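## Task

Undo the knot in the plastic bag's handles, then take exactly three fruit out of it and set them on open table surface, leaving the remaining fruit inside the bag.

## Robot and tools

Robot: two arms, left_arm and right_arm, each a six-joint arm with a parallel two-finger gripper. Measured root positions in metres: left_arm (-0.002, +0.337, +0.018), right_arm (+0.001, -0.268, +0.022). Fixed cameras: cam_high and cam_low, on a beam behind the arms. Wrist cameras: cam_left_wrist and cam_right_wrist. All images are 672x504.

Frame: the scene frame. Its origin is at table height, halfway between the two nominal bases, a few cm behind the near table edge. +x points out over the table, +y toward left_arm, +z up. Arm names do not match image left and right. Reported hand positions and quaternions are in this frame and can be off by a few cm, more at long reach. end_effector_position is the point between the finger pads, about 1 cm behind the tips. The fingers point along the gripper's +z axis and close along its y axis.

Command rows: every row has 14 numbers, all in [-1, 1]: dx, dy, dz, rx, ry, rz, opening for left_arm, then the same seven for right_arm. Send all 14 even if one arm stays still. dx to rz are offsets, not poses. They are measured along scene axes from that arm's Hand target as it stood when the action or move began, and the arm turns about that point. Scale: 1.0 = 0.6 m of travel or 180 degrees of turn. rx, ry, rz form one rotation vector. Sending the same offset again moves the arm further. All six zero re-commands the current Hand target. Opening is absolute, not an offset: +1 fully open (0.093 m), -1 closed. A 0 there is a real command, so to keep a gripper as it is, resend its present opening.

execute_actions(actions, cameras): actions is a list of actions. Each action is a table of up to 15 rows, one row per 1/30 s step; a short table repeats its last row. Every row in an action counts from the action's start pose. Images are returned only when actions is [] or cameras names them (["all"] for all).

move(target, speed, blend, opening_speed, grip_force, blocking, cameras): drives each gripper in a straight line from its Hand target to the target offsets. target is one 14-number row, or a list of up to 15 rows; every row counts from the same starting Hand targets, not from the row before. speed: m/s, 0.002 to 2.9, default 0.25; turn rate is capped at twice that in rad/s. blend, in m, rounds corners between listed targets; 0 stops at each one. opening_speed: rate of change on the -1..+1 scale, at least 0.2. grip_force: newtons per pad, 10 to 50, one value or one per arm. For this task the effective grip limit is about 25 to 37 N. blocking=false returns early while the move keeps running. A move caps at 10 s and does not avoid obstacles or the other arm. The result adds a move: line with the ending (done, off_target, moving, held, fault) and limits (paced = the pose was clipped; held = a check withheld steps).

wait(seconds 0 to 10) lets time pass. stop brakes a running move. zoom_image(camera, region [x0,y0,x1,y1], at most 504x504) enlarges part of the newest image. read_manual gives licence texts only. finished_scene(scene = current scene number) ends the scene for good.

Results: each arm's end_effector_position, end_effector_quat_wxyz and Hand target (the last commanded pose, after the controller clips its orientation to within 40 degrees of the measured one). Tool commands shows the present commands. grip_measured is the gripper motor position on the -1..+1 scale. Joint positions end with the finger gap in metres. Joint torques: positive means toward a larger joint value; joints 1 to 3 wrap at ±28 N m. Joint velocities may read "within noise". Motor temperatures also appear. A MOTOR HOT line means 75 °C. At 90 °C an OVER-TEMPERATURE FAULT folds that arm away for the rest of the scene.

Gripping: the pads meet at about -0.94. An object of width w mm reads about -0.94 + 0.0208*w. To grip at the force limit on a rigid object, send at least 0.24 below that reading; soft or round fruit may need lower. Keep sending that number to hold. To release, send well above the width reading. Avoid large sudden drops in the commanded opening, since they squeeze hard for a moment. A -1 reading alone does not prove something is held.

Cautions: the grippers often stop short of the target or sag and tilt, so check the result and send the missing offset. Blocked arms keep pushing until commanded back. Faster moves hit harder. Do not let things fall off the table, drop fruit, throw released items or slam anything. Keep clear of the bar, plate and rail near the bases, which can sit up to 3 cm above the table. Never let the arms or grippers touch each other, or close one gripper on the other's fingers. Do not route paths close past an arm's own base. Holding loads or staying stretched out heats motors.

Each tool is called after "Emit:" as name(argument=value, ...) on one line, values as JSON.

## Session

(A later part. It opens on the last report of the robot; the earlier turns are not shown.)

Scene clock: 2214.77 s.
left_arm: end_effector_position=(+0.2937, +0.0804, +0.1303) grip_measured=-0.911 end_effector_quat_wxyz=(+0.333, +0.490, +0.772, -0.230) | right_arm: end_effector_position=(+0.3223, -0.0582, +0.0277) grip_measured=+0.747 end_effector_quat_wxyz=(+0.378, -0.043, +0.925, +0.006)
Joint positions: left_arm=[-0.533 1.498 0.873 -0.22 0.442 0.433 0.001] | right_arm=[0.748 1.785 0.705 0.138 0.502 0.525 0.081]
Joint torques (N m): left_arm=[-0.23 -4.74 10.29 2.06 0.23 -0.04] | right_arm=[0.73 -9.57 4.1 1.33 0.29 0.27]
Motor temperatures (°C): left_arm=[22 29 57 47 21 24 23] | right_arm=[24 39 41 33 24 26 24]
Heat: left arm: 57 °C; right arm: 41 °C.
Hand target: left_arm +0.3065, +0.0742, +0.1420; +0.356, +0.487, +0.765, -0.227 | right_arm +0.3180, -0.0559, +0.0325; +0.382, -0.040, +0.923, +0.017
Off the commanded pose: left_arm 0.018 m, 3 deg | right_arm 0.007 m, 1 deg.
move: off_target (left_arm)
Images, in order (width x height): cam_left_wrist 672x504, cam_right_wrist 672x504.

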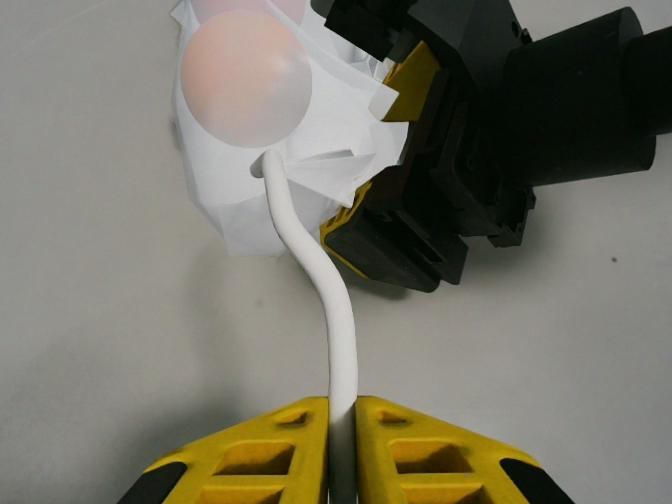

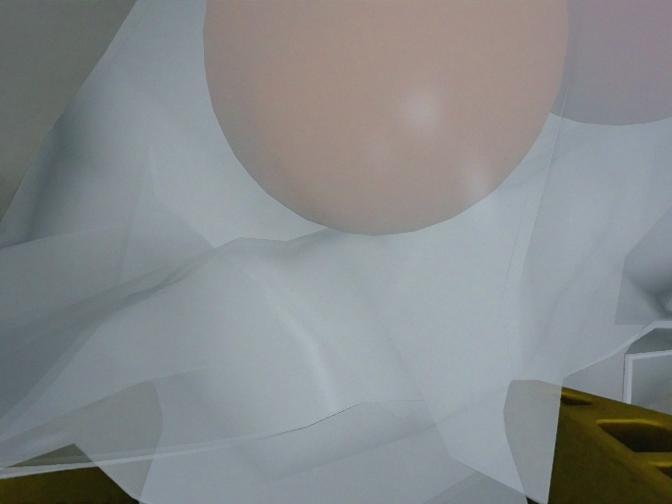

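Emit:
move(target=[0,0,0,0,0,0,-1, -0.04,-0.0035,0.008,0,0,0,0.75], speed=0.06, cameras=["cam_right_wrist","cam_left_wrist"])

Scene clock: 2252.90 s.
left_arm: end_effector_position=(+0.2937, +0.0804, +0.1303) grip_measured=-0.911 end_effector_quat_wxyz=(+0.333, +0.490, +0.772, -0.230) | right_arm: end_effector_position=(+0.2996, -0.0541, +0.0329) grip_measured=+0.747 end_effector_quat_wxyz=(+0.382, -0.041, +0.923, +0.021)
Joint positions: left_arm=[-0.533 1.498 0.873 -0.22 0.442 0.433 0.001] | right_arm=[0.809 1.719 0.642 0.133 0.521 0.583 0.081]
Joint torques (N m): left_arm=[-0.25 -4.74 10.35 2.07 0.23 -0.04] | right_arm=[0.61 -9.5 4.53 0.97 0.46 0.21]
Motor temperatures (°C): left_arm=[22 29 57 47 21 24 23] | right_arm=[24 45 39 32 24 26 24]
Heat: left arm: 57 °C; right arm: 45 °C.
Hand target: left_arm +0.3065, +0.0742, +0.1420; +0.356, +0.487, +0.765, -0.227 | right_arm +0.2940, -0.0580, +0.0373; +0.382, -0.040, +0.923, +0.017
Off the commanded pose: left_arm 0.018 m, 3 deg | right_arm 0.008 m, 1 deg.
move: off_target (left_arm)
Images, in order (width x height): cam_left_wrist 672x504, cam_right_wrist 672x504.

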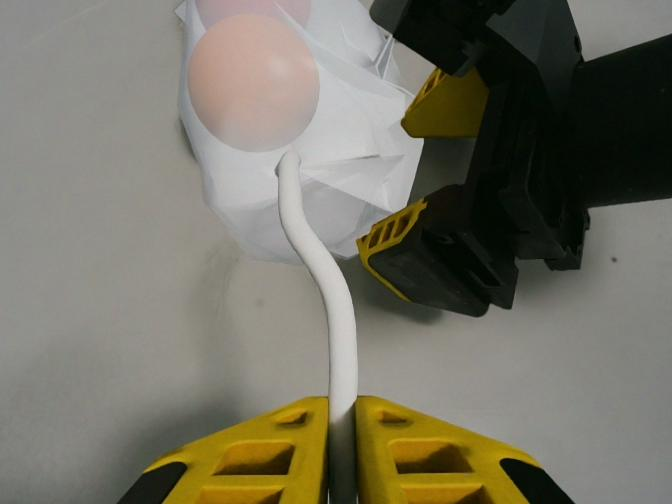

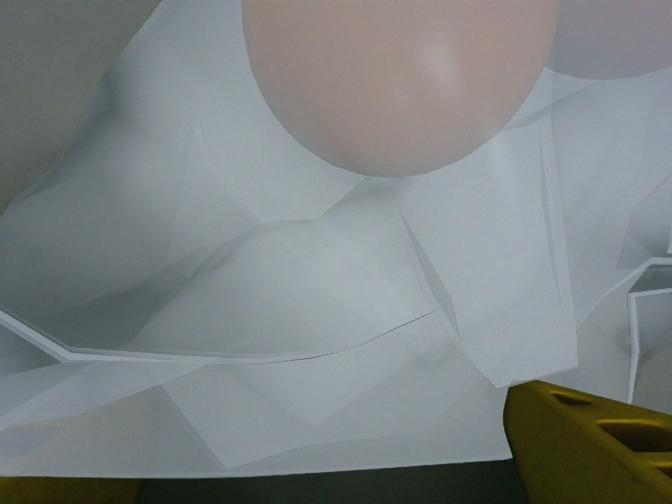

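Emit:
move(target=[[0,0,0,0,0,0,-1, -0.06,-0.005,0.003,0,0,0,0.75],[0,0,0,0,0,0,-1, -0.06,-0.045,0.003,0,0,0,0.0]], speed=0.08, cameras=["cam_right_wrist","cam_left_wrist"])

Scene clock: 2274.23 s.
left_arm: end_effector_position=(+0.2937, +0.0804, +0.1303) grip_measured=-0.911 end_effector_quat_wxyz=(+0.333, +0.490, +0.772, -0.230) | right_arm: end_effector_position=(+0.2590, -0.0848, +0.0359) grip_measured=+0.003 end_effector_quat_wxyz=(+0.382, -0.038, +0.923, +0.007)
Joint positions: left_arm=[-0.533 1.498 0.873 -0.22 0.442 0.433 0.001] | right_arm=[0.87 1.545 0.485 0.065 0.577 0.646 0.045]
Joint torques (N m): left_arm=[-0.23 -4.7 10.33 2.07 0.22 -0.07] | right_arm=[-0.99 -7.34 4.48 1.2 0.24 0.01]
Motor temperatures (°C): left_arm=[22 29 57 47 21 24 23] | right_arm=[24 46 39 31 25 26 24]
Heat: left arm: 57 °C; right arm: 46 °C.
Hand target: left_arm +0.3065, +0.0742, +0.1420; +0.356, +0.487, +0.765, -0.227 | right_arm +0.2580, -0.0849, +0.0392; +0.382, -0.040, +0.923, +0.017
Off the commanded pose: left_arm 0.018 m, 3 deg | right_arm 0.003 m, 1 deg.
move: off_target (left_arm)
Images, in order (width x height): cam_left_wrist 672x504, cam_right_wrist 672x504.

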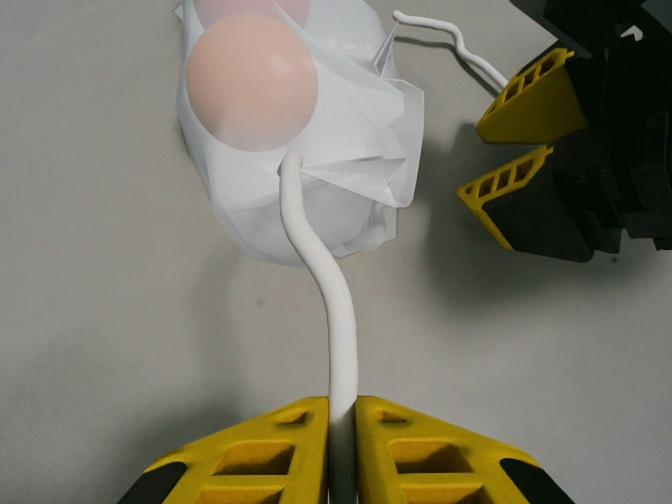

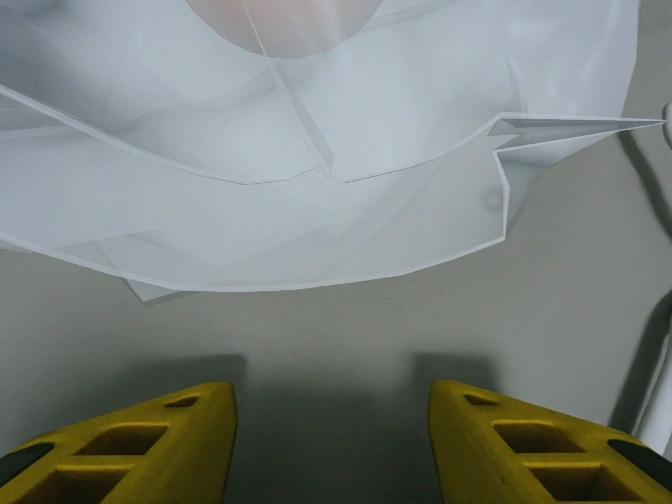

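Emit:
move(target=[0,0,0,0,0,0,-1, 0.0233,-0.040,-0.0012,0,0,0,-0.86], speed=0.08, opening_speed=1.0, cameras=["cam_right_wrist","cam_left_wrist"])

Scene clock: 2332.93 s.
left_arm: end_effector_position=(+0.2937, +0.0804, +0.1303) grip_measured=-0.911 end_effector_quat_wxyz=(+0.333, +0.490, +0.772, -0.230) | right_arm: end_effector_position=(+0.2692, -0.1119, +0.0321) grip_measured=-0.857 end_effector_quat_wxyz=(+0.371, -0.043, +0.928, -0.001)
Joint positions: left_arm=[-0.533 1.498 0.873 -0.22 0.442 0.433 0.001] | right_arm=[0.751 1.503 0.437 0.1 0.507 0.533 0.004]
Joint torques (N m): left_arm=[-0.17 -4.72 10.33 2.08 0.23 -0.06] | right_arm=[-1.24 -6.99 4.49 1.52 0.14 0]
Motor temperatures (°C): left_arm=[22 29 58 48 21 24 23] | right_arm=[24 43 38 32 24 26 24]
Heat: left arm: 58 °C; right arm: 43 °C.
Hand target: left_arm +0.3065, +0.0742, +0.1420; +0.356, +0.487, +0.765, -0.227 | right_arm +0.2720, -0.1090, +0.0384; +0.382, -0.040, +0.923, +0.017
Off the commanded pose: left_arm 0.018 m, 3 deg | right_arm 0.008 m, 3 deg.
move: off_target (left_arm, right_arm)
Images, in order (width x height): cam_left_wrist 672x504, cam_right_wrist 672x504.

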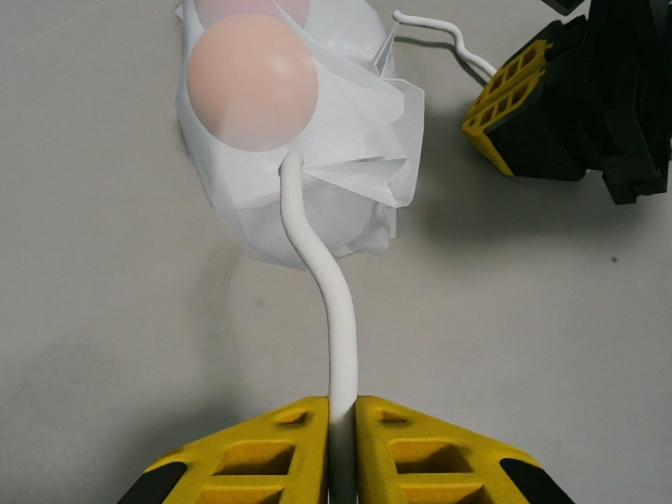

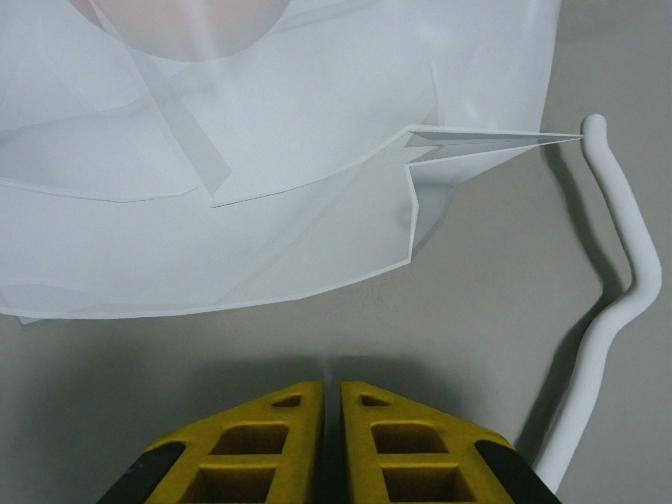

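Emit:
move(target=[0,0,0,0,0,0,-1, 0.0767,-0.0117,-0.0023,0,0,0,-0.86], speed=0.07, cameras=["cam_right_wrist","cam_left_wrist"])

Scene clock: 2341.47 s.
left_arm: end_effector_position=(+0.2937, +0.0804, +0.1303) grip_measured=-0.911 end_effector_quat_wxyz=(+0.333, +0.490, +0.772, -0.230) | right_arm: end_effector_position=(+0.3057, -0.1247, +0.0303) grip_measured=-0.857 end_effector_quat_wxyz=(+0.368, -0.042, +0.929, +0.002)
Joint positions: left_arm=[-0.533 1.498 0.873 -0.22 0.442 0.433 0.001] | right_arm=[0.597 1.579 0.491 0.18 0.408 0.4 0.004]
Joint torques (N m): left_arm=[-0.23 -4.74 10.36 2.06 0.22 -0.06] | right_arm=[-1.01 -4.23 7.91 1.63 0.11 0.02]
Motor temperatures (°C): left_arm=[22 29 58 48 21 24 23] | right_arm=[24 42 38 33 24 26 24]
Heat: left arm: 58 °C; right arm: 42 °C.
Hand target: left_arm +0.3065, +0.0742, +0.1420; +0.356, +0.487, +0.765, -0.227 | right_arm +0.3180, -0.1160, +0.0370; +0.382, -0.040, +0.923, +0.017
Off the commanded pose: left_arm 0.018 m, 3 deg | right_arm 0.017 m, 2 deg.
move: off_target (left_arm, right_arm)
Images, in order (width x height): cam_left_wrist 672x504, cam_right_wrist 672x504.

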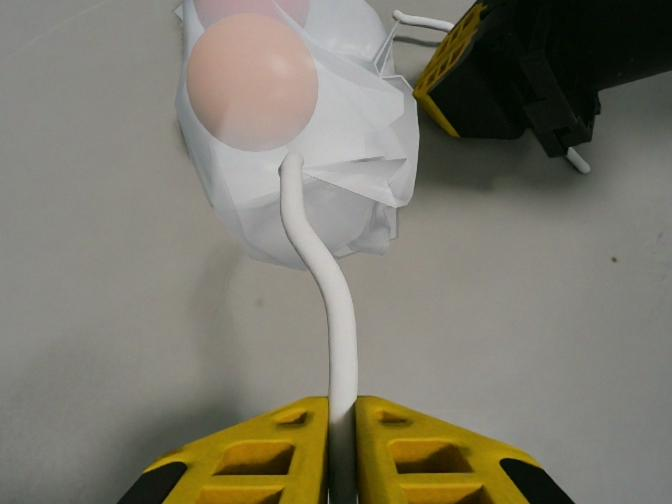

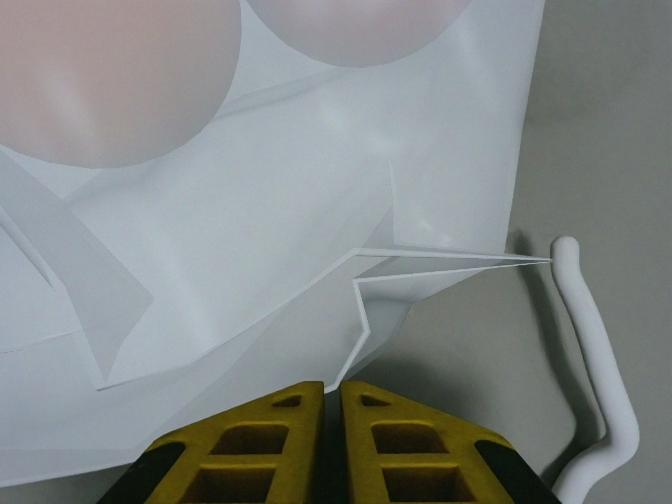

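Emit:
move(target=[[0,0,0,0,0,0,-1, -0.0167,-0.0067,0.042,0,0,0,-0.86],[0,0,0,0,0,0,-1, 0.0283,0.035,0.042,0,0,0,-0.86]], speed=0.07, blend=[0.008, 0], cameras=["cam_right_wrist","cam_left_wrist"])

Scene clock: 2349.70 s.
left_arm: end_effector_position=(+0.2937, +0.0804, +0.1303) grip_measured=-0.911 end_effector_quat_wxyz=(+0.333, +0.490, +0.772, -0.230) | right_arm: end_effector_position=(+0.3346, -0.1000, +0.0631) grip_measured=-0.857 end_effector_quat_wxyz=(+0.391, -0.038, +0.920, +0.019)
Joint positions: left_arm=[-0.533 1.498 0.873 -0.22 0.442 0.433 0.001] | right_arm=[0.605 1.591 0.637 0.104 0.408 0.403 0.004]
Joint torques (N m): left_arm=[-0.13 -4.72 10.3 2.07 0.23 -0.06] | right_arm=[0.76 -5.11 8.59 1.09 0.26 0.2]
Motor temperatures (°C): left_arm=[22 29 58 48 21 24 23] | right_arm=[24 41 39 33 24 26 24]
Heat: left arm: 58 °C; right arm: 41 °C.
Hand target: left_arm +0.3065, +0.0742, +0.1420; +0.356, +0.487, +0.765, -0.227 | right_arm +0.3350, -0.0950, +0.0622; +0.382, -0.040, +0.923, +0.017
Off the commanded pose: left_arm 0.018 m, 3 deg | right_arm 0.005 m, 1 deg.
move: off_target (left_arm)
Images, in order (width x height): cam_left_wrist 672x504, cam_right_wrist 672x504.

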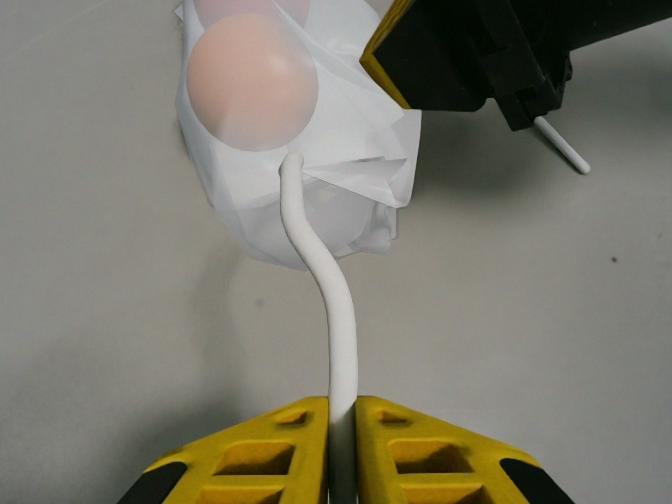

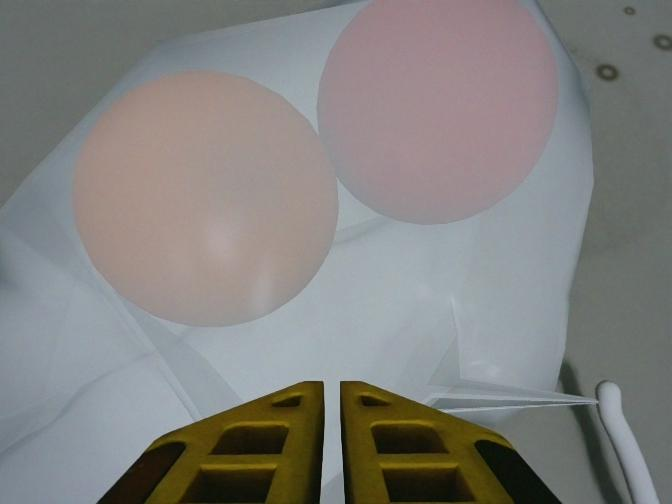

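Emit:
move(target=[[0,0,0,0,0,0,-1, -0.045,-0.002,0,0,0,0,-0.86],[0,0,0,0,0,0,-1, -0.045,-0.002,-0.05,0,0,0,-0.86]], speed=0.07, cameras=["cam_right_wrist","cam_left_wrist"])

Scene clock: 2357.17 s.
left_arm: end_effector_position=(+0.2937, +0.0804, +0.1303) grip_measured=-0.911 end_effector_quat_wxyz=(+0.333, +0.490, +0.772, -0.230) | right_arm: end_effector_position=(+0.3081, -0.0980, +0.0349) grip_measured=-0.857 end_effector_quat_wxyz=(+0.376, -0.043, +0.925, +0.015)
Joint positions: left_arm=[-0.533 1.498 0.873 -0.22 0.442 0.433 0.001] | right_arm=[0.667 1.623 0.548 0.171 0.437 0.456 0.004]
Joint torques (N m): left_arm=[-0.17 -4.71 10.39 2.07 0.22 -0.05] | right_arm=[0.46 -4.74 4.63 1.62 0.38 0.2]
Motor temperatures (°C): left_arm=[22 29 58 48 21 24 23] | right_arm=[24 40 39 33 24 26 24]
Heat: left arm: 58 °C; right arm: 40 °C.
Hand target: left_arm +0.3065, +0.0742, +0.1420; +0.356, +0.487, +0.765, -0.227 | right_arm +0.3080, -0.0962, +0.0322; +0.382, -0.040, +0.923, +0.017
Off the commanded pose: left_arm 0.018 m, 3 deg | right_arm 0.003 m, 1 deg.
move: off_target (left_arm)
Images, in order (width x height): cam_left_wrist 672x504, cam_right_wrist 672x504.

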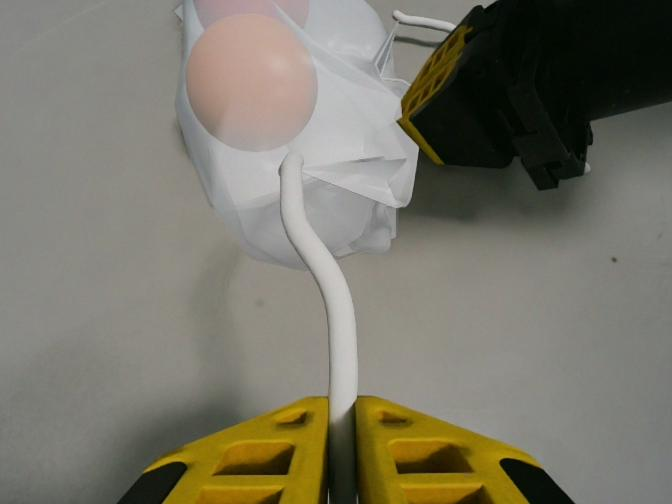

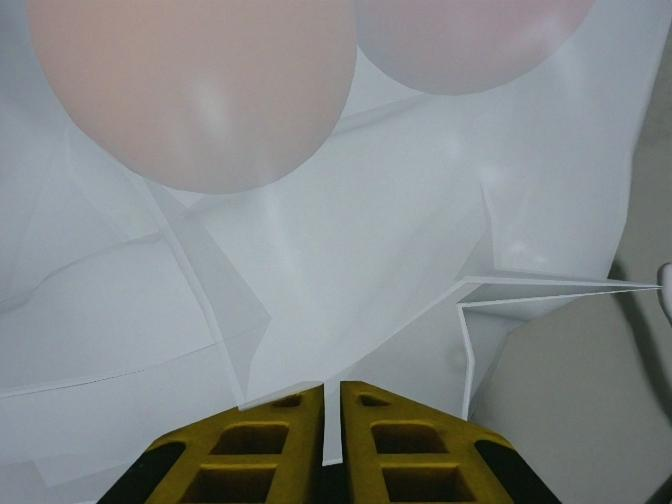

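Emit:
move(target=[[0,0,0,0,0,0,-1, -0.0133,-0.030,0.0067,0,0,0,-0.86],[0,0,0,0,0,0,-1, -0.0133,-0.030,-0.007,0,0,0,-0.86]], speed=0.06, cameras=["cam_right_wrist"])

Scene clock: 2364.67 s.
left_arm: end_effector_position=(+0.2937, +0.0804, +0.1303) grip_measured=-0.911 end_effector_quat_wxyz=(+0.333, +0.490, +0.772, -0.230) | right_arm: end_effector_position=(+0.2989, -0.1144, +0.0297) grip_measured=-0.857 end_effector_quat_wxyz=(+0.379, -0.039, +0.925, +0.010)
Joint positions: left_arm=[-0.533 1.498 0.873 -0.22 0.442 0.433 0.001] | right_arm=[0.648 1.584 0.471 0.215 0.437 0.443 0.004]
Joint torques (N m): left_arm=[-0.14 -4.77 10.24 2.07 0.2 -0.04] | right_arm=[-1.02 -5.04 4.46 1.64 0.16 0.01]
Motor temperatures (°C): left_arm=[22 29 59 48 21 24 23] | right_arm=[24 40 39 34 24 26 24]
Heat: left arm: 59 °C; right arm: 40 °C.
Hand target: left_arm +0.3065, +0.0742, +0.1420; +0.356, +0.487, +0.765, -0.227 | right_arm +0.3001, -0.1142, +0.0281; +0.382, -0.040, +0.923, +0.017
Off the commanded pose: left_arm 0.018 m, 3 deg | right_arm 0.002 m, 1 deg.
move: off_target (left_arm)
Images, in order (width x height): cam_right_wrist 672x504.

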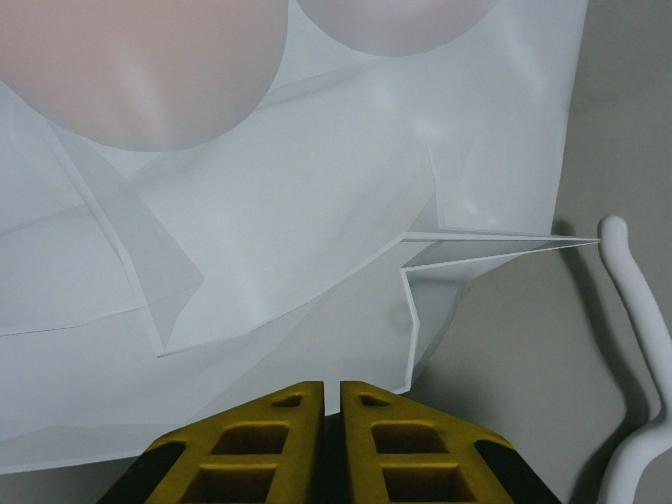

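Emit:
move(target=[0,0,0,0,0,0,-1, 0.0867,0.015,0.003,0,0,0,-0.86], speed=0.06, cameras=["cam_right_wrist","cam_left_wrist"])

Scene clock: 2370.97 s.
left_arm: end_effector_position=(+0.2937, +0.0804, +0.1303) grip_measured=-0.911 end_effector_quat_wxyz=(+0.333, +0.490, +0.772, -0.230) | right_arm: end_effector_position=(+0.3411, -0.1133, +0.0250) grip_measured=-0.858 end_effector_quat_wxyz=(+0.371, -0.039, +0.928, +0.004)
Joint positions: left_arm=[-0.533 1.498 0.873 -0.22 0.442 0.433 0.001] | right_arm=[0.552 1.723 0.612 0.223 0.381 0.366 0.004]
Joint torques (N m): left_arm=[-0.18 -4.71 10.33 2.08 0.21 -0.07] | right_arm=[-0.7 -5.33 7.75 1.6 0.06 0]
Motor temperatures (°C): left_arm=[22 29 59 48 21 24 23] | right_arm=[24 40 39 34 24 26 24]
Heat: left arm: 59 °C; right arm: 40 °C.
Hand target: left_arm +0.3065, +0.0742, +0.1420; +0.356, +0.487, +0.765, -0.227 | right_arm +0.3520, -0.1053, +0.0297; +0.382, -0.040, +0.923, +0.017
Off the commanded pose: left_arm 0.018 m, 3 deg | right_arm 0.014 m, 2 deg.
move: off_target (left_arm, right_arm)
Images, in order (width x height): cam_left_wrist 672x504, cam_right_wrist 672x504.

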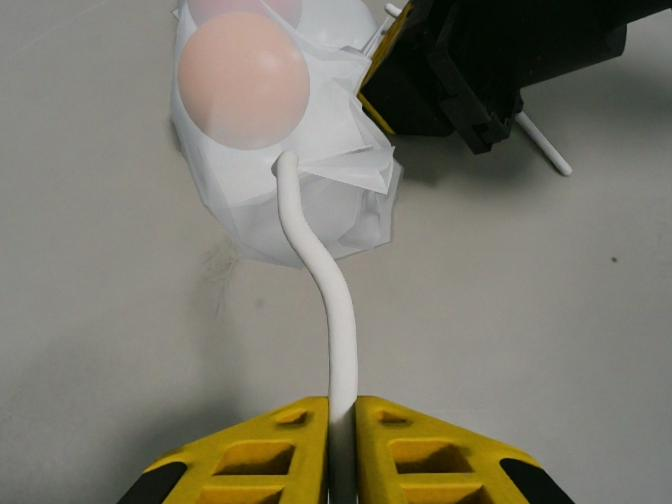

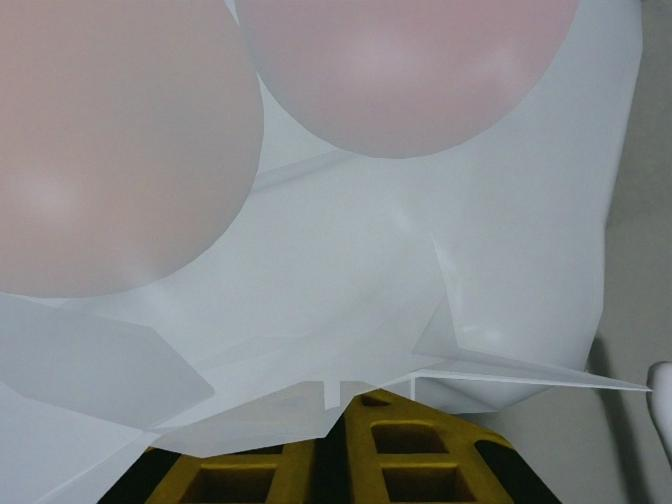

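Emit:
move(target=[0,0,0,0,0,0,-1, 0.042,0.006,0.007,0,0,0,-0.86], speed=0.06, cameras=["cam_right_wrist","cam_left_wrist"])

Scene clock: 2375.07 s.
left_arm: end_effector_position=(+0.2937, +0.0804, +0.1303) grip_measured=-0.911 end_effector_quat_wxyz=(+0.333, +0.490, +0.772, -0.230) | right_arm: end_effector_position=(+0.3704, -0.1056, +0.0335) grip_measured=-0.858 end_effector_quat_wxyz=(+0.382, -0.037, +0.923, +0.012)
Joint positions: left_arm=[-0.533 1.498 0.873 -0.22 0.442 0.433 0.001] | right_arm=[0.517 1.782 0.711 0.223 0.355 0.337 0.004]
Joint torques (N m): left_arm=[-0.14 -4.67 10.33 2.07 0.21 -0.04] | right_arm=[-1.05 -6.09 8.02 1.44 0.04 0.02]
Motor temperatures (°C): left_arm=[22 29 59 48 21 24 23] | right_arm=[24 39 39 34 24 26 24]
Heat: left arm: 59 °C; right arm: 39 °C.
Hand target: left_arm +0.3065, +0.0742, +0.1420; +0.356, +0.487, +0.765, -0.227 | right_arm +0.3773, -0.1016, +0.0340; +0.382, -0.040, +0.923, +0.017
Off the commanded pose: left_arm 0.018 m, 3 deg | right_arm 0.008 m, 1 deg.
move: off_target (left_arm)
Images, in order (width x height): cam_left_wrist 672x504, cam_right_wrist 672x504.

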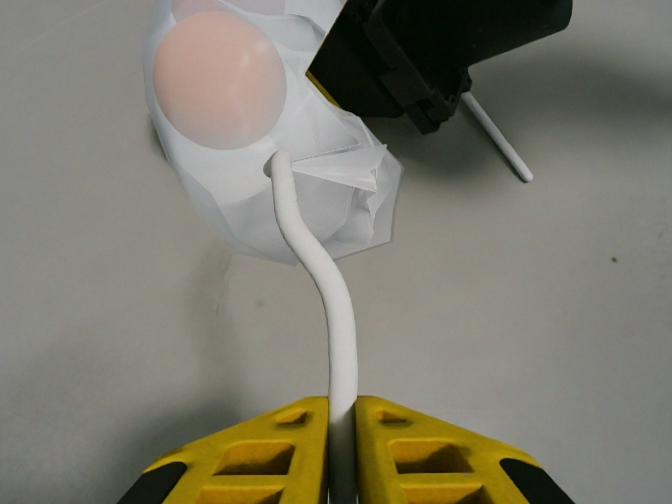

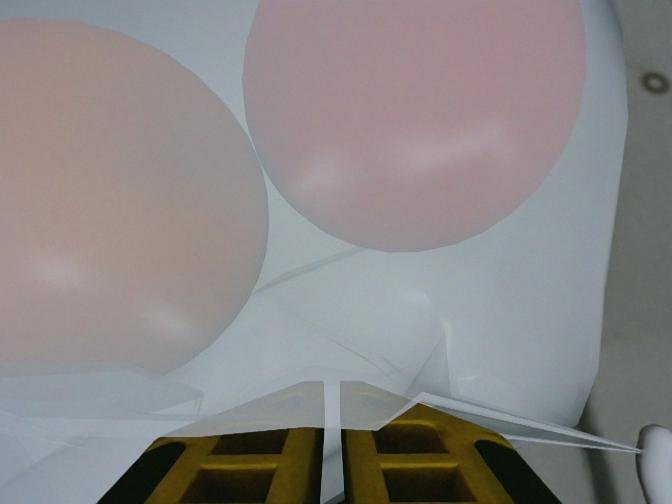

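Emit:
move(target=[0,0,0,0,0,0,-1, 0.0,0.0,0.085,0,0,0,-0.86], speed=0.06, cameras=["cam_right_wrist","cam_left_wrist"])

Scene clock: 2379.67 s.
left_arm: end_effector_position=(+0.2937, +0.0804, +0.1303) grip_measured=-0.911 end_effector_quat_wxyz=(+0.333, +0.490, +0.772, -0.230) | right_arm: end_effector_position=(+0.3728, -0.1049, +0.0682) grip_measured=-0.858 end_effector_quat_wxyz=(+0.374, -0.039, +0.926, +0.008)
Joint positions: left_arm=[-0.533 1.498 0.873 -0.22 0.442 0.433 0.001] | right_arm=[0.517 1.687 0.796 0.024 0.355 0.337 0.004]
Joint torques (N m): left_arm=[-0.16 -4.77 10.39 2.06 0.24 -0.06] | right_arm=[-0.54 -9.99 8.85 1.08 0.11 0.02]
Motor temperatures (°C): left_arm=[22 29 59 48 21 24 23] | right_arm=[24 40 39 33 24 26 24]
Heat: left arm: 59 °C; right arm: 40 °C.
Hand target: left_arm +0.3065, +0.0742, +0.1420; +0.356, +0.487, +0.765, -0.227 | right_arm +0.3772, -0.1017, +0.0849; +0.382, -0.040, +0.923, +0.017
Off the commanded pose: left_arm 0.018 m, 3 deg | right_arm 0.018 m, 1 deg.
move: off_target (left_arm, right_arm)
Images, in order (width x height): cam_left_wrist 672x504, cam_right_wrist 672x504.

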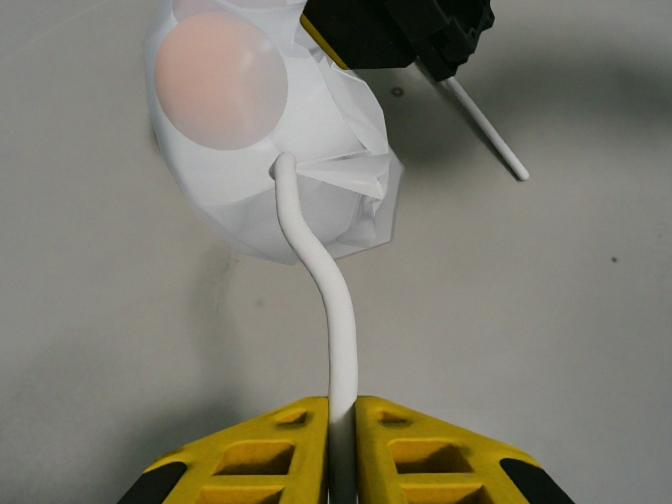

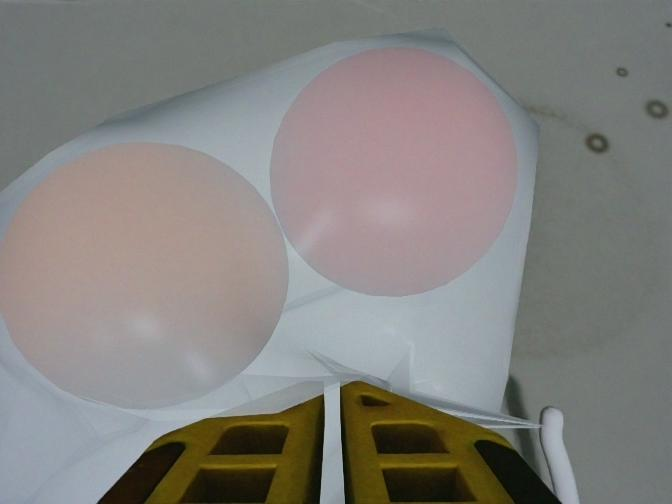

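Emit:
move(target=[[0,0,0,0,0,0,-1, -0.005,0.0,-0.060,0,0,0,-0.86],[0,0,0,0,0,0,-1, -0.0455,0.070,-0.060,0,0,0,-0.86]], speed=0.06, cameras=["cam_right_wrist","cam_left_wrist"])

Scene clock: 2399.30 s.
left_arm: end_effector_position=(+0.2937, +0.0804, +0.1303) grip_measured=-0.911 end_effector_quat_wxyz=(+0.333, +0.490, +0.772, -0.230) | right_arm: end_effector_position=(+0.3490, -0.0631, +0.0508) grip_measured=-0.858 end_effector_quat_wxyz=(+0.387, -0.040, +0.921, +0.023)
Joint positions: left_arm=[-0.533 1.498 0.873 -0.22 0.442 0.433 0.001] | right_arm=[0.668 1.75 0.761 0.114 0.437 0.454 0.004]
Joint torques (N m): left_arm=[-0.16 -4.7 10.29 2.07 0.22 -0.05] | right_arm=[0.62 -6.04 8.06 1.15 0.38 0.22]
Motor temperatures (°C): left_arm=[22 29 59 48 21 24 23] | right_arm=[24 41 40 32 24 26 24]
Heat: left arm: 59 °C; right arm: 41 °C.
Hand target: left_arm +0.3065, +0.0742, +0.1420; +0.356, +0.487, +0.765, -0.227 | right_arm +0.3500, -0.0596, +0.0490; +0.382, -0.040, +0.923, +0.017
Off the commanded pose: left_arm 0.018 m, 3 deg | right_arm 0.004 m, 1 deg.
move: off_target (left_arm)
Images, in order (width x height): cam_left_wrist 672x504, cam_right_wrist 672x504.

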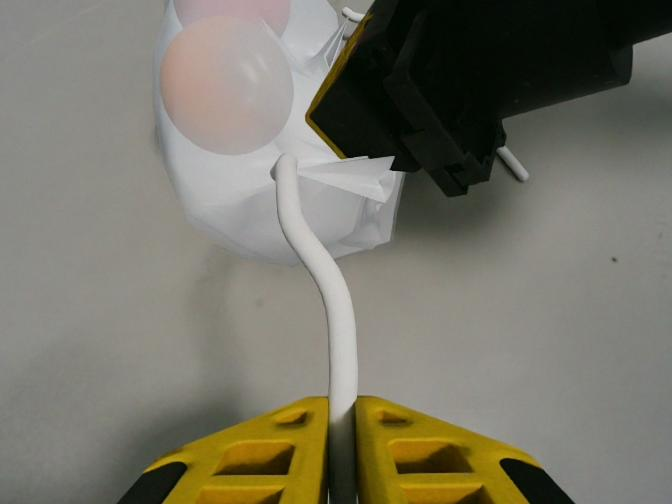

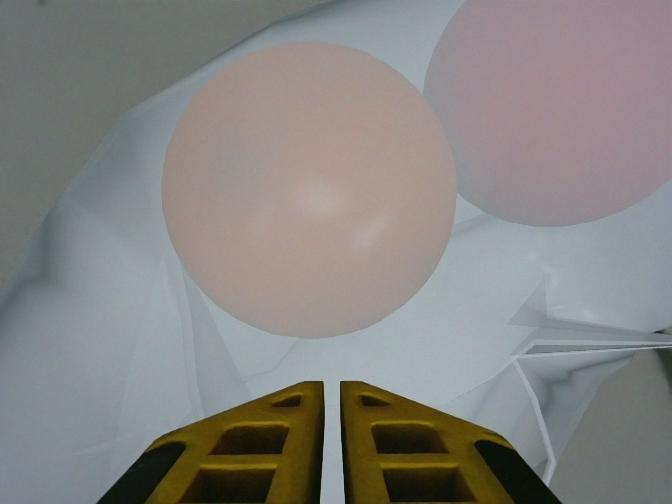

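Emit:
move(target=[[0,0,0,0,0,0,-1, -0.02,-0.01,0.03,0,0,0,-0.86],[0,0,0,0,0,0,-1, -0.09,-0.085,0.03,0,0,0,-0.86],[0,0,0,0,0,0,-1, -0.09,-0.088,-0.018,0,0,0,-0.86]], speed=0.1, blend=[0.01, 0, 0], cameras=["cam_right_wrist","cam_left_wrist"])

Scene clock: 2434.47 s.
left_arm: end_effector_position=(+0.2937, +0.0804, +0.1303) grip_measured=-0.911 end_effector_quat_wxyz=(+0.333, +0.490, +0.772, -0.230) | right_arm: end_effector_position=(+0.2938, -0.1117, +0.0408) grip_measured=-0.858 end_effector_quat_wxyz=(+0.378, -0.040, +0.925, +0.015)
Joint positions: left_arm=[-0.533 1.498 0.873 -0.22 0.442 0.433 0.001] | right_arm=[0.666 1.525 0.481 0.145 0.44 0.459 0.004]
Joint torques (N m): left_arm=[-0.18 -4.72 10.36 2.06 0.23 -0.05] | right_arm=[-1.13 -4.07 4.96 1.62 0.25 0]
Motor temperatures (°C): left_arm=[22 29 59 49 21 24 23] | right_arm=[24 39 40 31 25 26 24]
Heat: left arm: 59 °C; right arm: 40 °C.
Hand target: left_arm +0.3065, +0.0742, +0.1420; +0.356, +0.487, +0.765, -0.227 | right_arm +0.2959, -0.1125, +0.0381; +0.382, -0.040, +0.923, +0.017
Off the commanded pose: left_arm 0.018 m, 3 deg | right_arm 0.003 m, 1 deg.
move: off_target (left_arm)
Images, in order (width x height): cam_left_wrist 672x504, cam_right_wrist 672x504.

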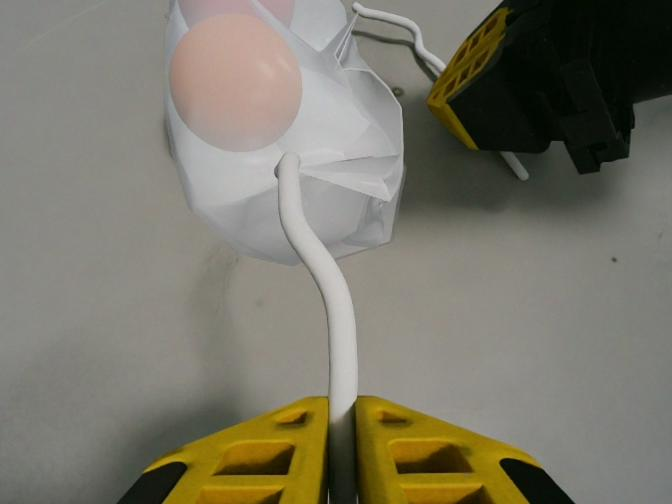

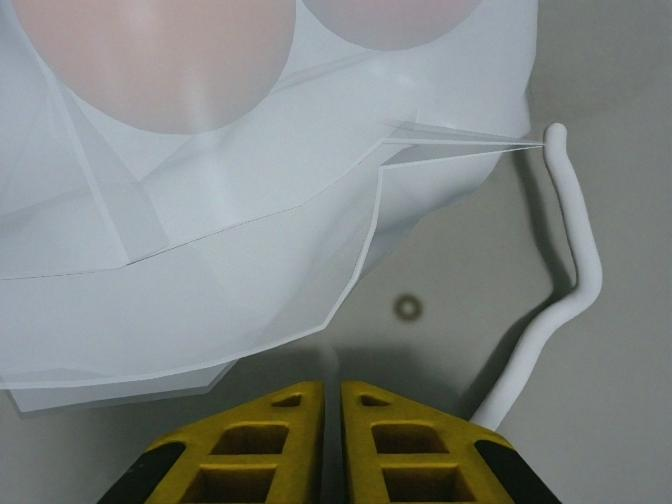

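Emit:
move(target=[[0,0,0,0,0,0,-1, 0.078,0.0158,0.010,0,0,0,-0.86],[0,0,0,0,0,0,-1, 0.078,0.0158,-0.0155,0,0,0,-0.86]], speed=0.07, cameras=["cam_right_wrist","cam_left_wrist"])

Scene clock: 2447.57 s.
left_arm: end_effector_position=(+0.2937, +0.0804, +0.1303) grip_measured=-0.911 end_effector_quat_wxyz=(+0.333, +0.490, +0.772, -0.230) | right_arm: end_effector_position=(+0.3371, -0.1062, +0.0293) grip_measured=-0.858 end_effector_quat_wxyz=(+0.376, -0.039, +0.926, +0.008)
Joint positions: left_arm=[-0.533 1.498 0.873 -0.22 0.442 0.433 0.001] | right_arm=[0.581 1.709 0.61 0.217 0.397 0.387 0.004]
Joint torques (N m): left_arm=[-0.21 -4.7 10.3 2.06 0.2 -0.05] | right_arm=[-1.25 -5.42 5.96 1.66 0.1 0.04]
Motor temperatures (°C): left_arm=[22 29 60 49 21 24 23] | right_arm=[24 38 39 34 25 26 24]
Heat: left arm: 60 °C; right arm: 39 °C.
Hand target: left_arm +0.3065, +0.0742, +0.1420; +0.356, +0.487, +0.765, -0.227 | right_arm +0.3428, -0.1030, +0.0289; +0.382, -0.040, +0.923, +0.017
Off the commanded pose: left_arm 0.018 m, 3 deg | right_arm 0.006 m, 1 deg.
move: off_target (left_arm)
Images, in order (width x height): cam_left_wrist 672x504, cam_right_wrist 672x504.

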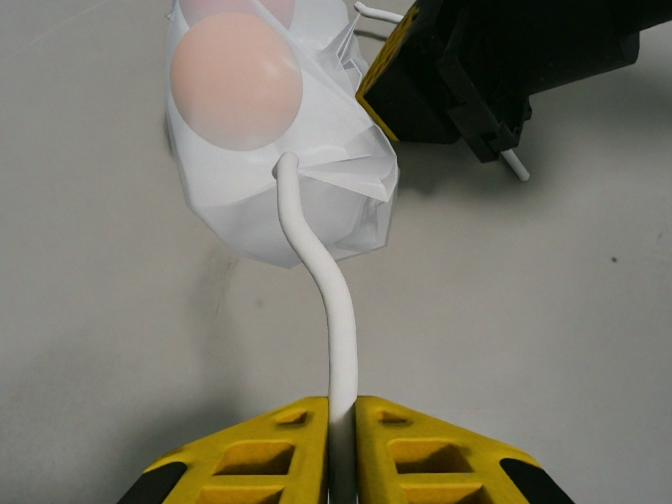

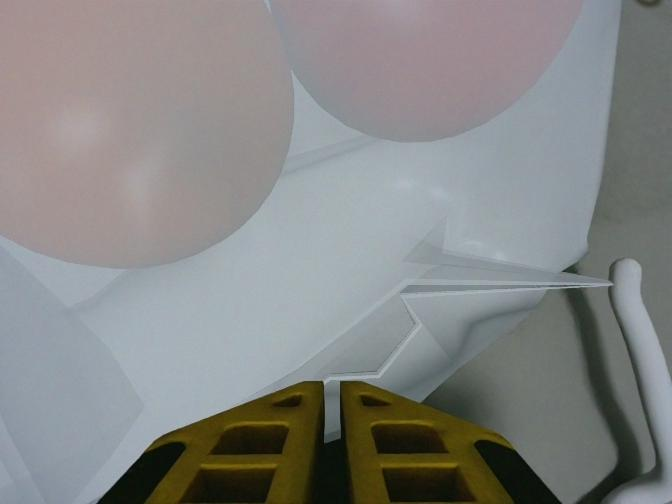

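Emit:
move(target=[[0,0,0,0,0,0,-1, -0.045,-0.005,0.01,0,0,0,-0.86],[0,0,0,0,0,0,-1, -0.045,0.0,0.075,0,0,0,-0.86],[0,0,0,0,0,0,-1, -0.009,0.014,0.075,0,0,0,-0.86]], speed=0.08, blend=[0.0, 0.01, 0], cameras=["cam_right_wrist","cam_left_wrist"])

Scene clock: 2456.20 s.
left_arm: end_effector_position=(+0.2937, +0.0804, +0.1303) grip_measured=-0.911 end_effector_quat_wxyz=(+0.333, +0.490, +0.772, -0.230) | right_arm: end_effector_position=(+0.3347, -0.0936, +0.0757) grip_measured=-0.858 end_effector_quat_wxyz=(+0.392, -0.038, +0.919, +0.025)
Joint positions: left_arm=[-0.533 1.498 0.873 -0.22 0.442 0.433 0.001] | right_arm=[0.62 1.564 0.671 0.047 0.409 0.416 0.004]
Joint torques (N m): left_arm=[-0.2 -4.7 10.33 2.07 0.2 -0.04] | right_arm=[-1.05 -4.92 8.84 1.1 0.23 0.05]
Motor temperatures (°C): left_arm=[22 29 60 49 21 24 23] | right_arm=[24 39 39 34 24 26 24]
Heat: left arm: 60 °C; right arm: 39 °C.
Hand target: left_arm +0.3065, +0.0742, +0.1420; +0.356, +0.487, +0.765, -0.227 | right_arm +0.3374, -0.0946, +0.0740; +0.382, -0.040, +0.923, +0.017
Off the commanded pose: left_arm 0.018 m, 3 deg | right_arm 0.003 m, 2 deg.
move: off_target (left_arm)
Images, in order (width x height): cam_left_wrist 672x504, cam_right_wrist 672x504.

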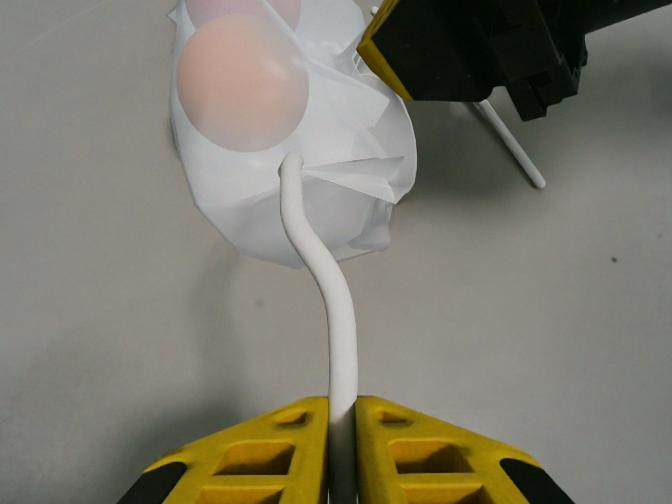

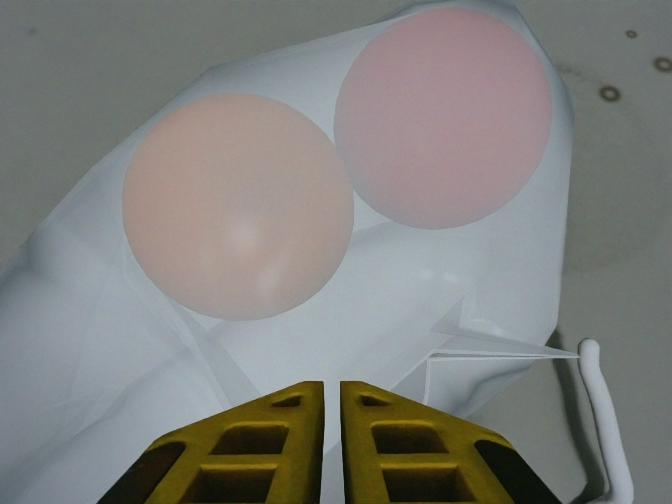

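Emit:
move(target=[[0,0,0,0,0,0,-1, -0.047,-0.008,0.0,0,0,0,-0.86],[0,0,0,0,0,0,-1, -0.047,-0.008,-0.0715,0,0,0,-0.86]], speed=0.08, cameras=["cam_right_wrist","cam_left_wrist"])

Scene clock: 2469.53 s.
left_arm: end_effector_position=(+0.2937, +0.0804, +0.1303) grip_measured=-0.911 end_effector_quat_wxyz=(+0.333, +0.490, +0.772, -0.230) | right_arm: end_effector_position=(+0.3093, -0.1007, +0.0341) grip_measured=-0.858 end_effector_quat_wxyz=(+0.377, -0.043, +0.925, +0.015)
Joint positions: left_arm=[-0.533 1.498 0.873 -0.22 0.442 0.433 0.001] | right_arm=[0.656 1.622 0.541 0.183 0.43 0.446 0.004]
Joint torques (N m): left_arm=[-0.24 -4.79 10.25 2.05 0.23 -0.06] | right_arm=[0.5 -4.7 4.51 1.63 0.36 0.19]
Motor temperatures (°C): left_arm=[22 29 60 49 21 24 23] | right_arm=[24 38 40 33 24 26 24]
Heat: left arm: 60 °C; right arm: 40 °C.
Hand target: left_arm +0.3065, +0.0742, +0.1420; +0.356, +0.487, +0.765, -0.227 | right_arm +0.3091, -0.0993, +0.0310; +0.382, -0.040, +0.923, +0.017
Off the commanded pose: left_arm 0.018 m, 3 deg | right_arm 0.003 m, 1 deg.
move: off_target (left_arm)
Images, in order (width x height): cam_left_wrist 672x504, cam_right_wrist 672x504.

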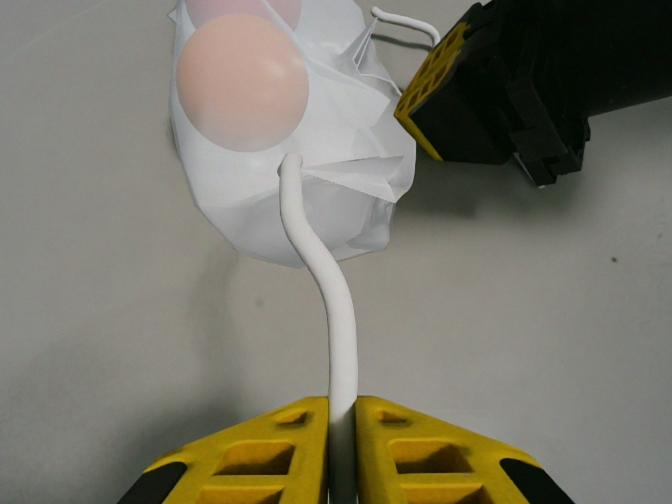

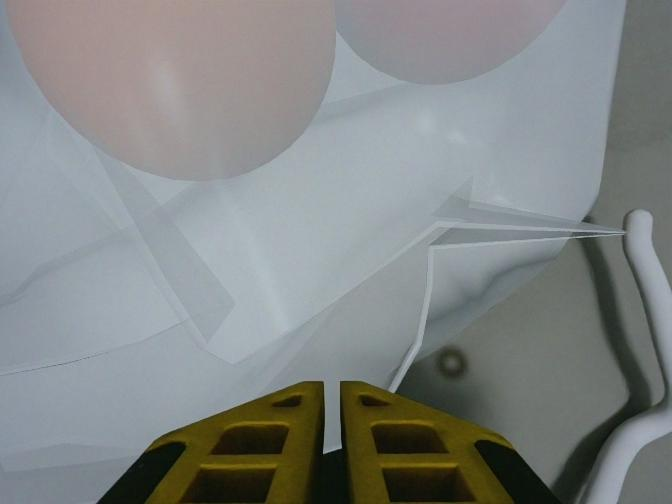

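Emit:
move(target=[0,0,0,0,0,0,-1, 0.085,0.010,-0.003,0,0,0,-0.86], speed=0.06, cameras=["cam_right_wrist","cam_left_wrist"])

Scene clock: 2474.33 s.
left_arm: end_effector_position=(+0.2937, +0.0804, +0.1303) grip_measured=-0.911 end_effector_quat_wxyz=(+0.333, +0.490, +0.772, -0.230) | right_arm: end_effector_position=(+0.3504, -0.1007, +0.0266) grip_measured=-0.858 end_effector_quat_wxyz=(+0.374, -0.039, +0.926, +0.004)
Joint positions: left_arm=[-0.533 1.498 0.873 -0.22 0.442 0.433 0.001] | right_arm=[0.572 1.765 0.669 0.21 0.396 0.381 0.004]
Joint torques (N m): left_arm=[-0.23 -4.68 10.24 2.07 0.22 -0.04] | right_arm=[-1.01 -5.71 7.83 1.58 0.06 0.06]
Motor temperatures (°C): left_arm=[22 28 60 49 21 24 23] | right_arm=[24 38 40 33 24 26 24]
Heat: left arm: 60 °C; right arm: 40 °C.
Hand target: left_arm +0.3065, +0.0742, +0.1420; +0.356, +0.487, +0.765, -0.227 | right_arm +0.3602, -0.0933, +0.0293; +0.382, -0.040, +0.923, +0.017
Off the commanded pose: left_arm 0.018 m, 3 deg | right_arm 0.012 m, 2 deg.
move: off_target (left_arm, right_arm)
Images, in order (width x height): cam_left_wrist 672x504, cam_right_wrist 672x504.

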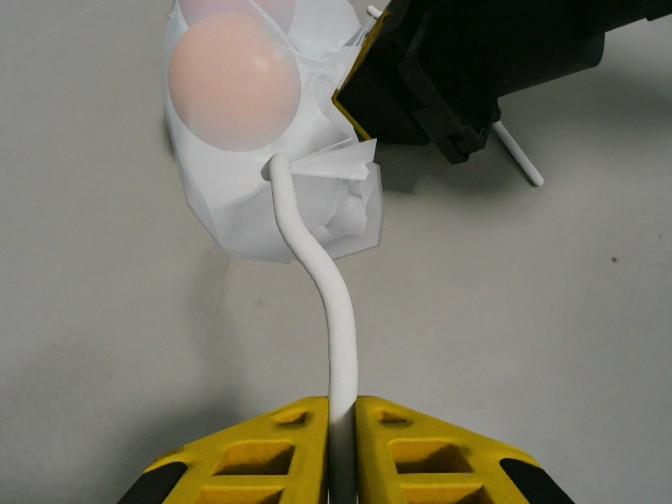

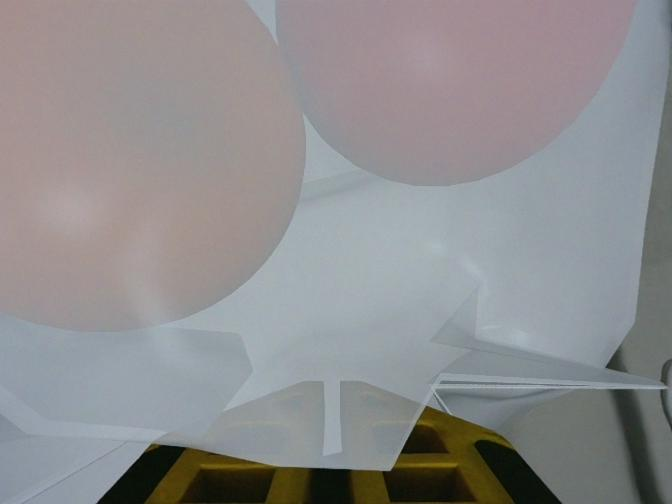

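Emit:
move(target=[0,0,0,0,0,0,-1, -0.003,0.0655,0.0,0,0,0,-0.86], speed=0.05, cameras=["cam_right_wrist","cam_left_wrist"])

Scene clock: 2480.57 s.
left_arm: end_effector_position=(+0.2937, +0.0804, +0.1303) grip_measured=-0.911 end_effector_quat_wxyz=(+0.333, +0.490, +0.772, -0.230) | right_arm: end_effector_position=(+0.3580, -0.0569, +0.0328) grip_measured=-0.858 end_effector_quat_wxyz=(+0.390, -0.040, +0.920, +0.025)
Joint positions: left_arm=[-0.533 1.498 0.873 -0.22 0.442 0.433 0.001] | right_arm=[0.662 1.84 0.772 0.204 0.432 0.449 0.004]
Joint torques (N m): left_arm=[-0.21 -4.77 10.33 2.1 0.22 -0.06] | right_arm=[0.5 -6.5 8.13 1.09 0.39 0.23]
Motor temperatures (°C): left_arm=[22 28 60 49 21 24 23] | right_arm=[24 38 40 33 24 26 24]
Heat: left arm: 60 °C; right arm: 40 °C.
Hand target: left_arm +0.3065, +0.0742, +0.1420; +0.356, +0.487, +0.765, -0.227 | right_arm +0.3583, -0.0540, +0.0292; +0.382, -0.040, +0.923, +0.017
Off the commanded pose: left_arm 0.018 m, 3 deg | right_arm 0.005 m, 1 deg.
move: off_target (left_arm)
Images, in order (width x height): cam_left_wrist 672x504, cam_right_wrist 672x504.

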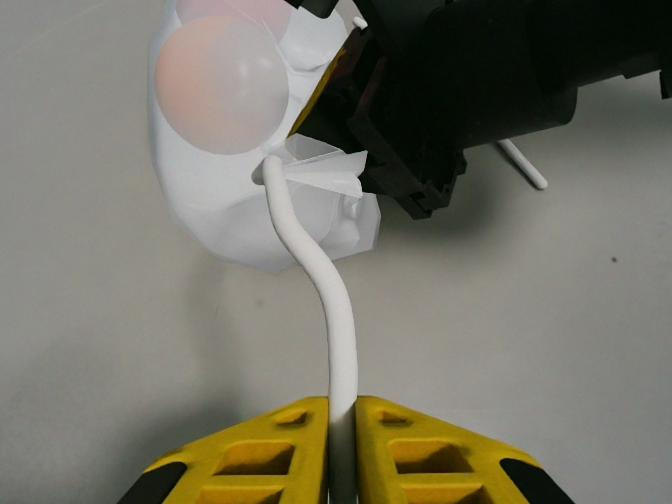

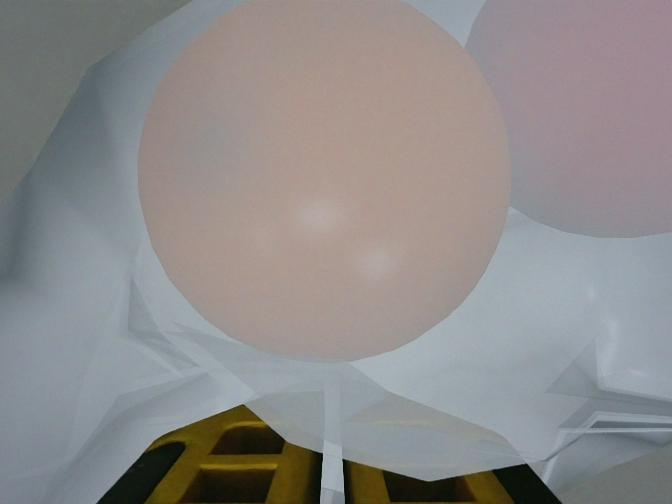

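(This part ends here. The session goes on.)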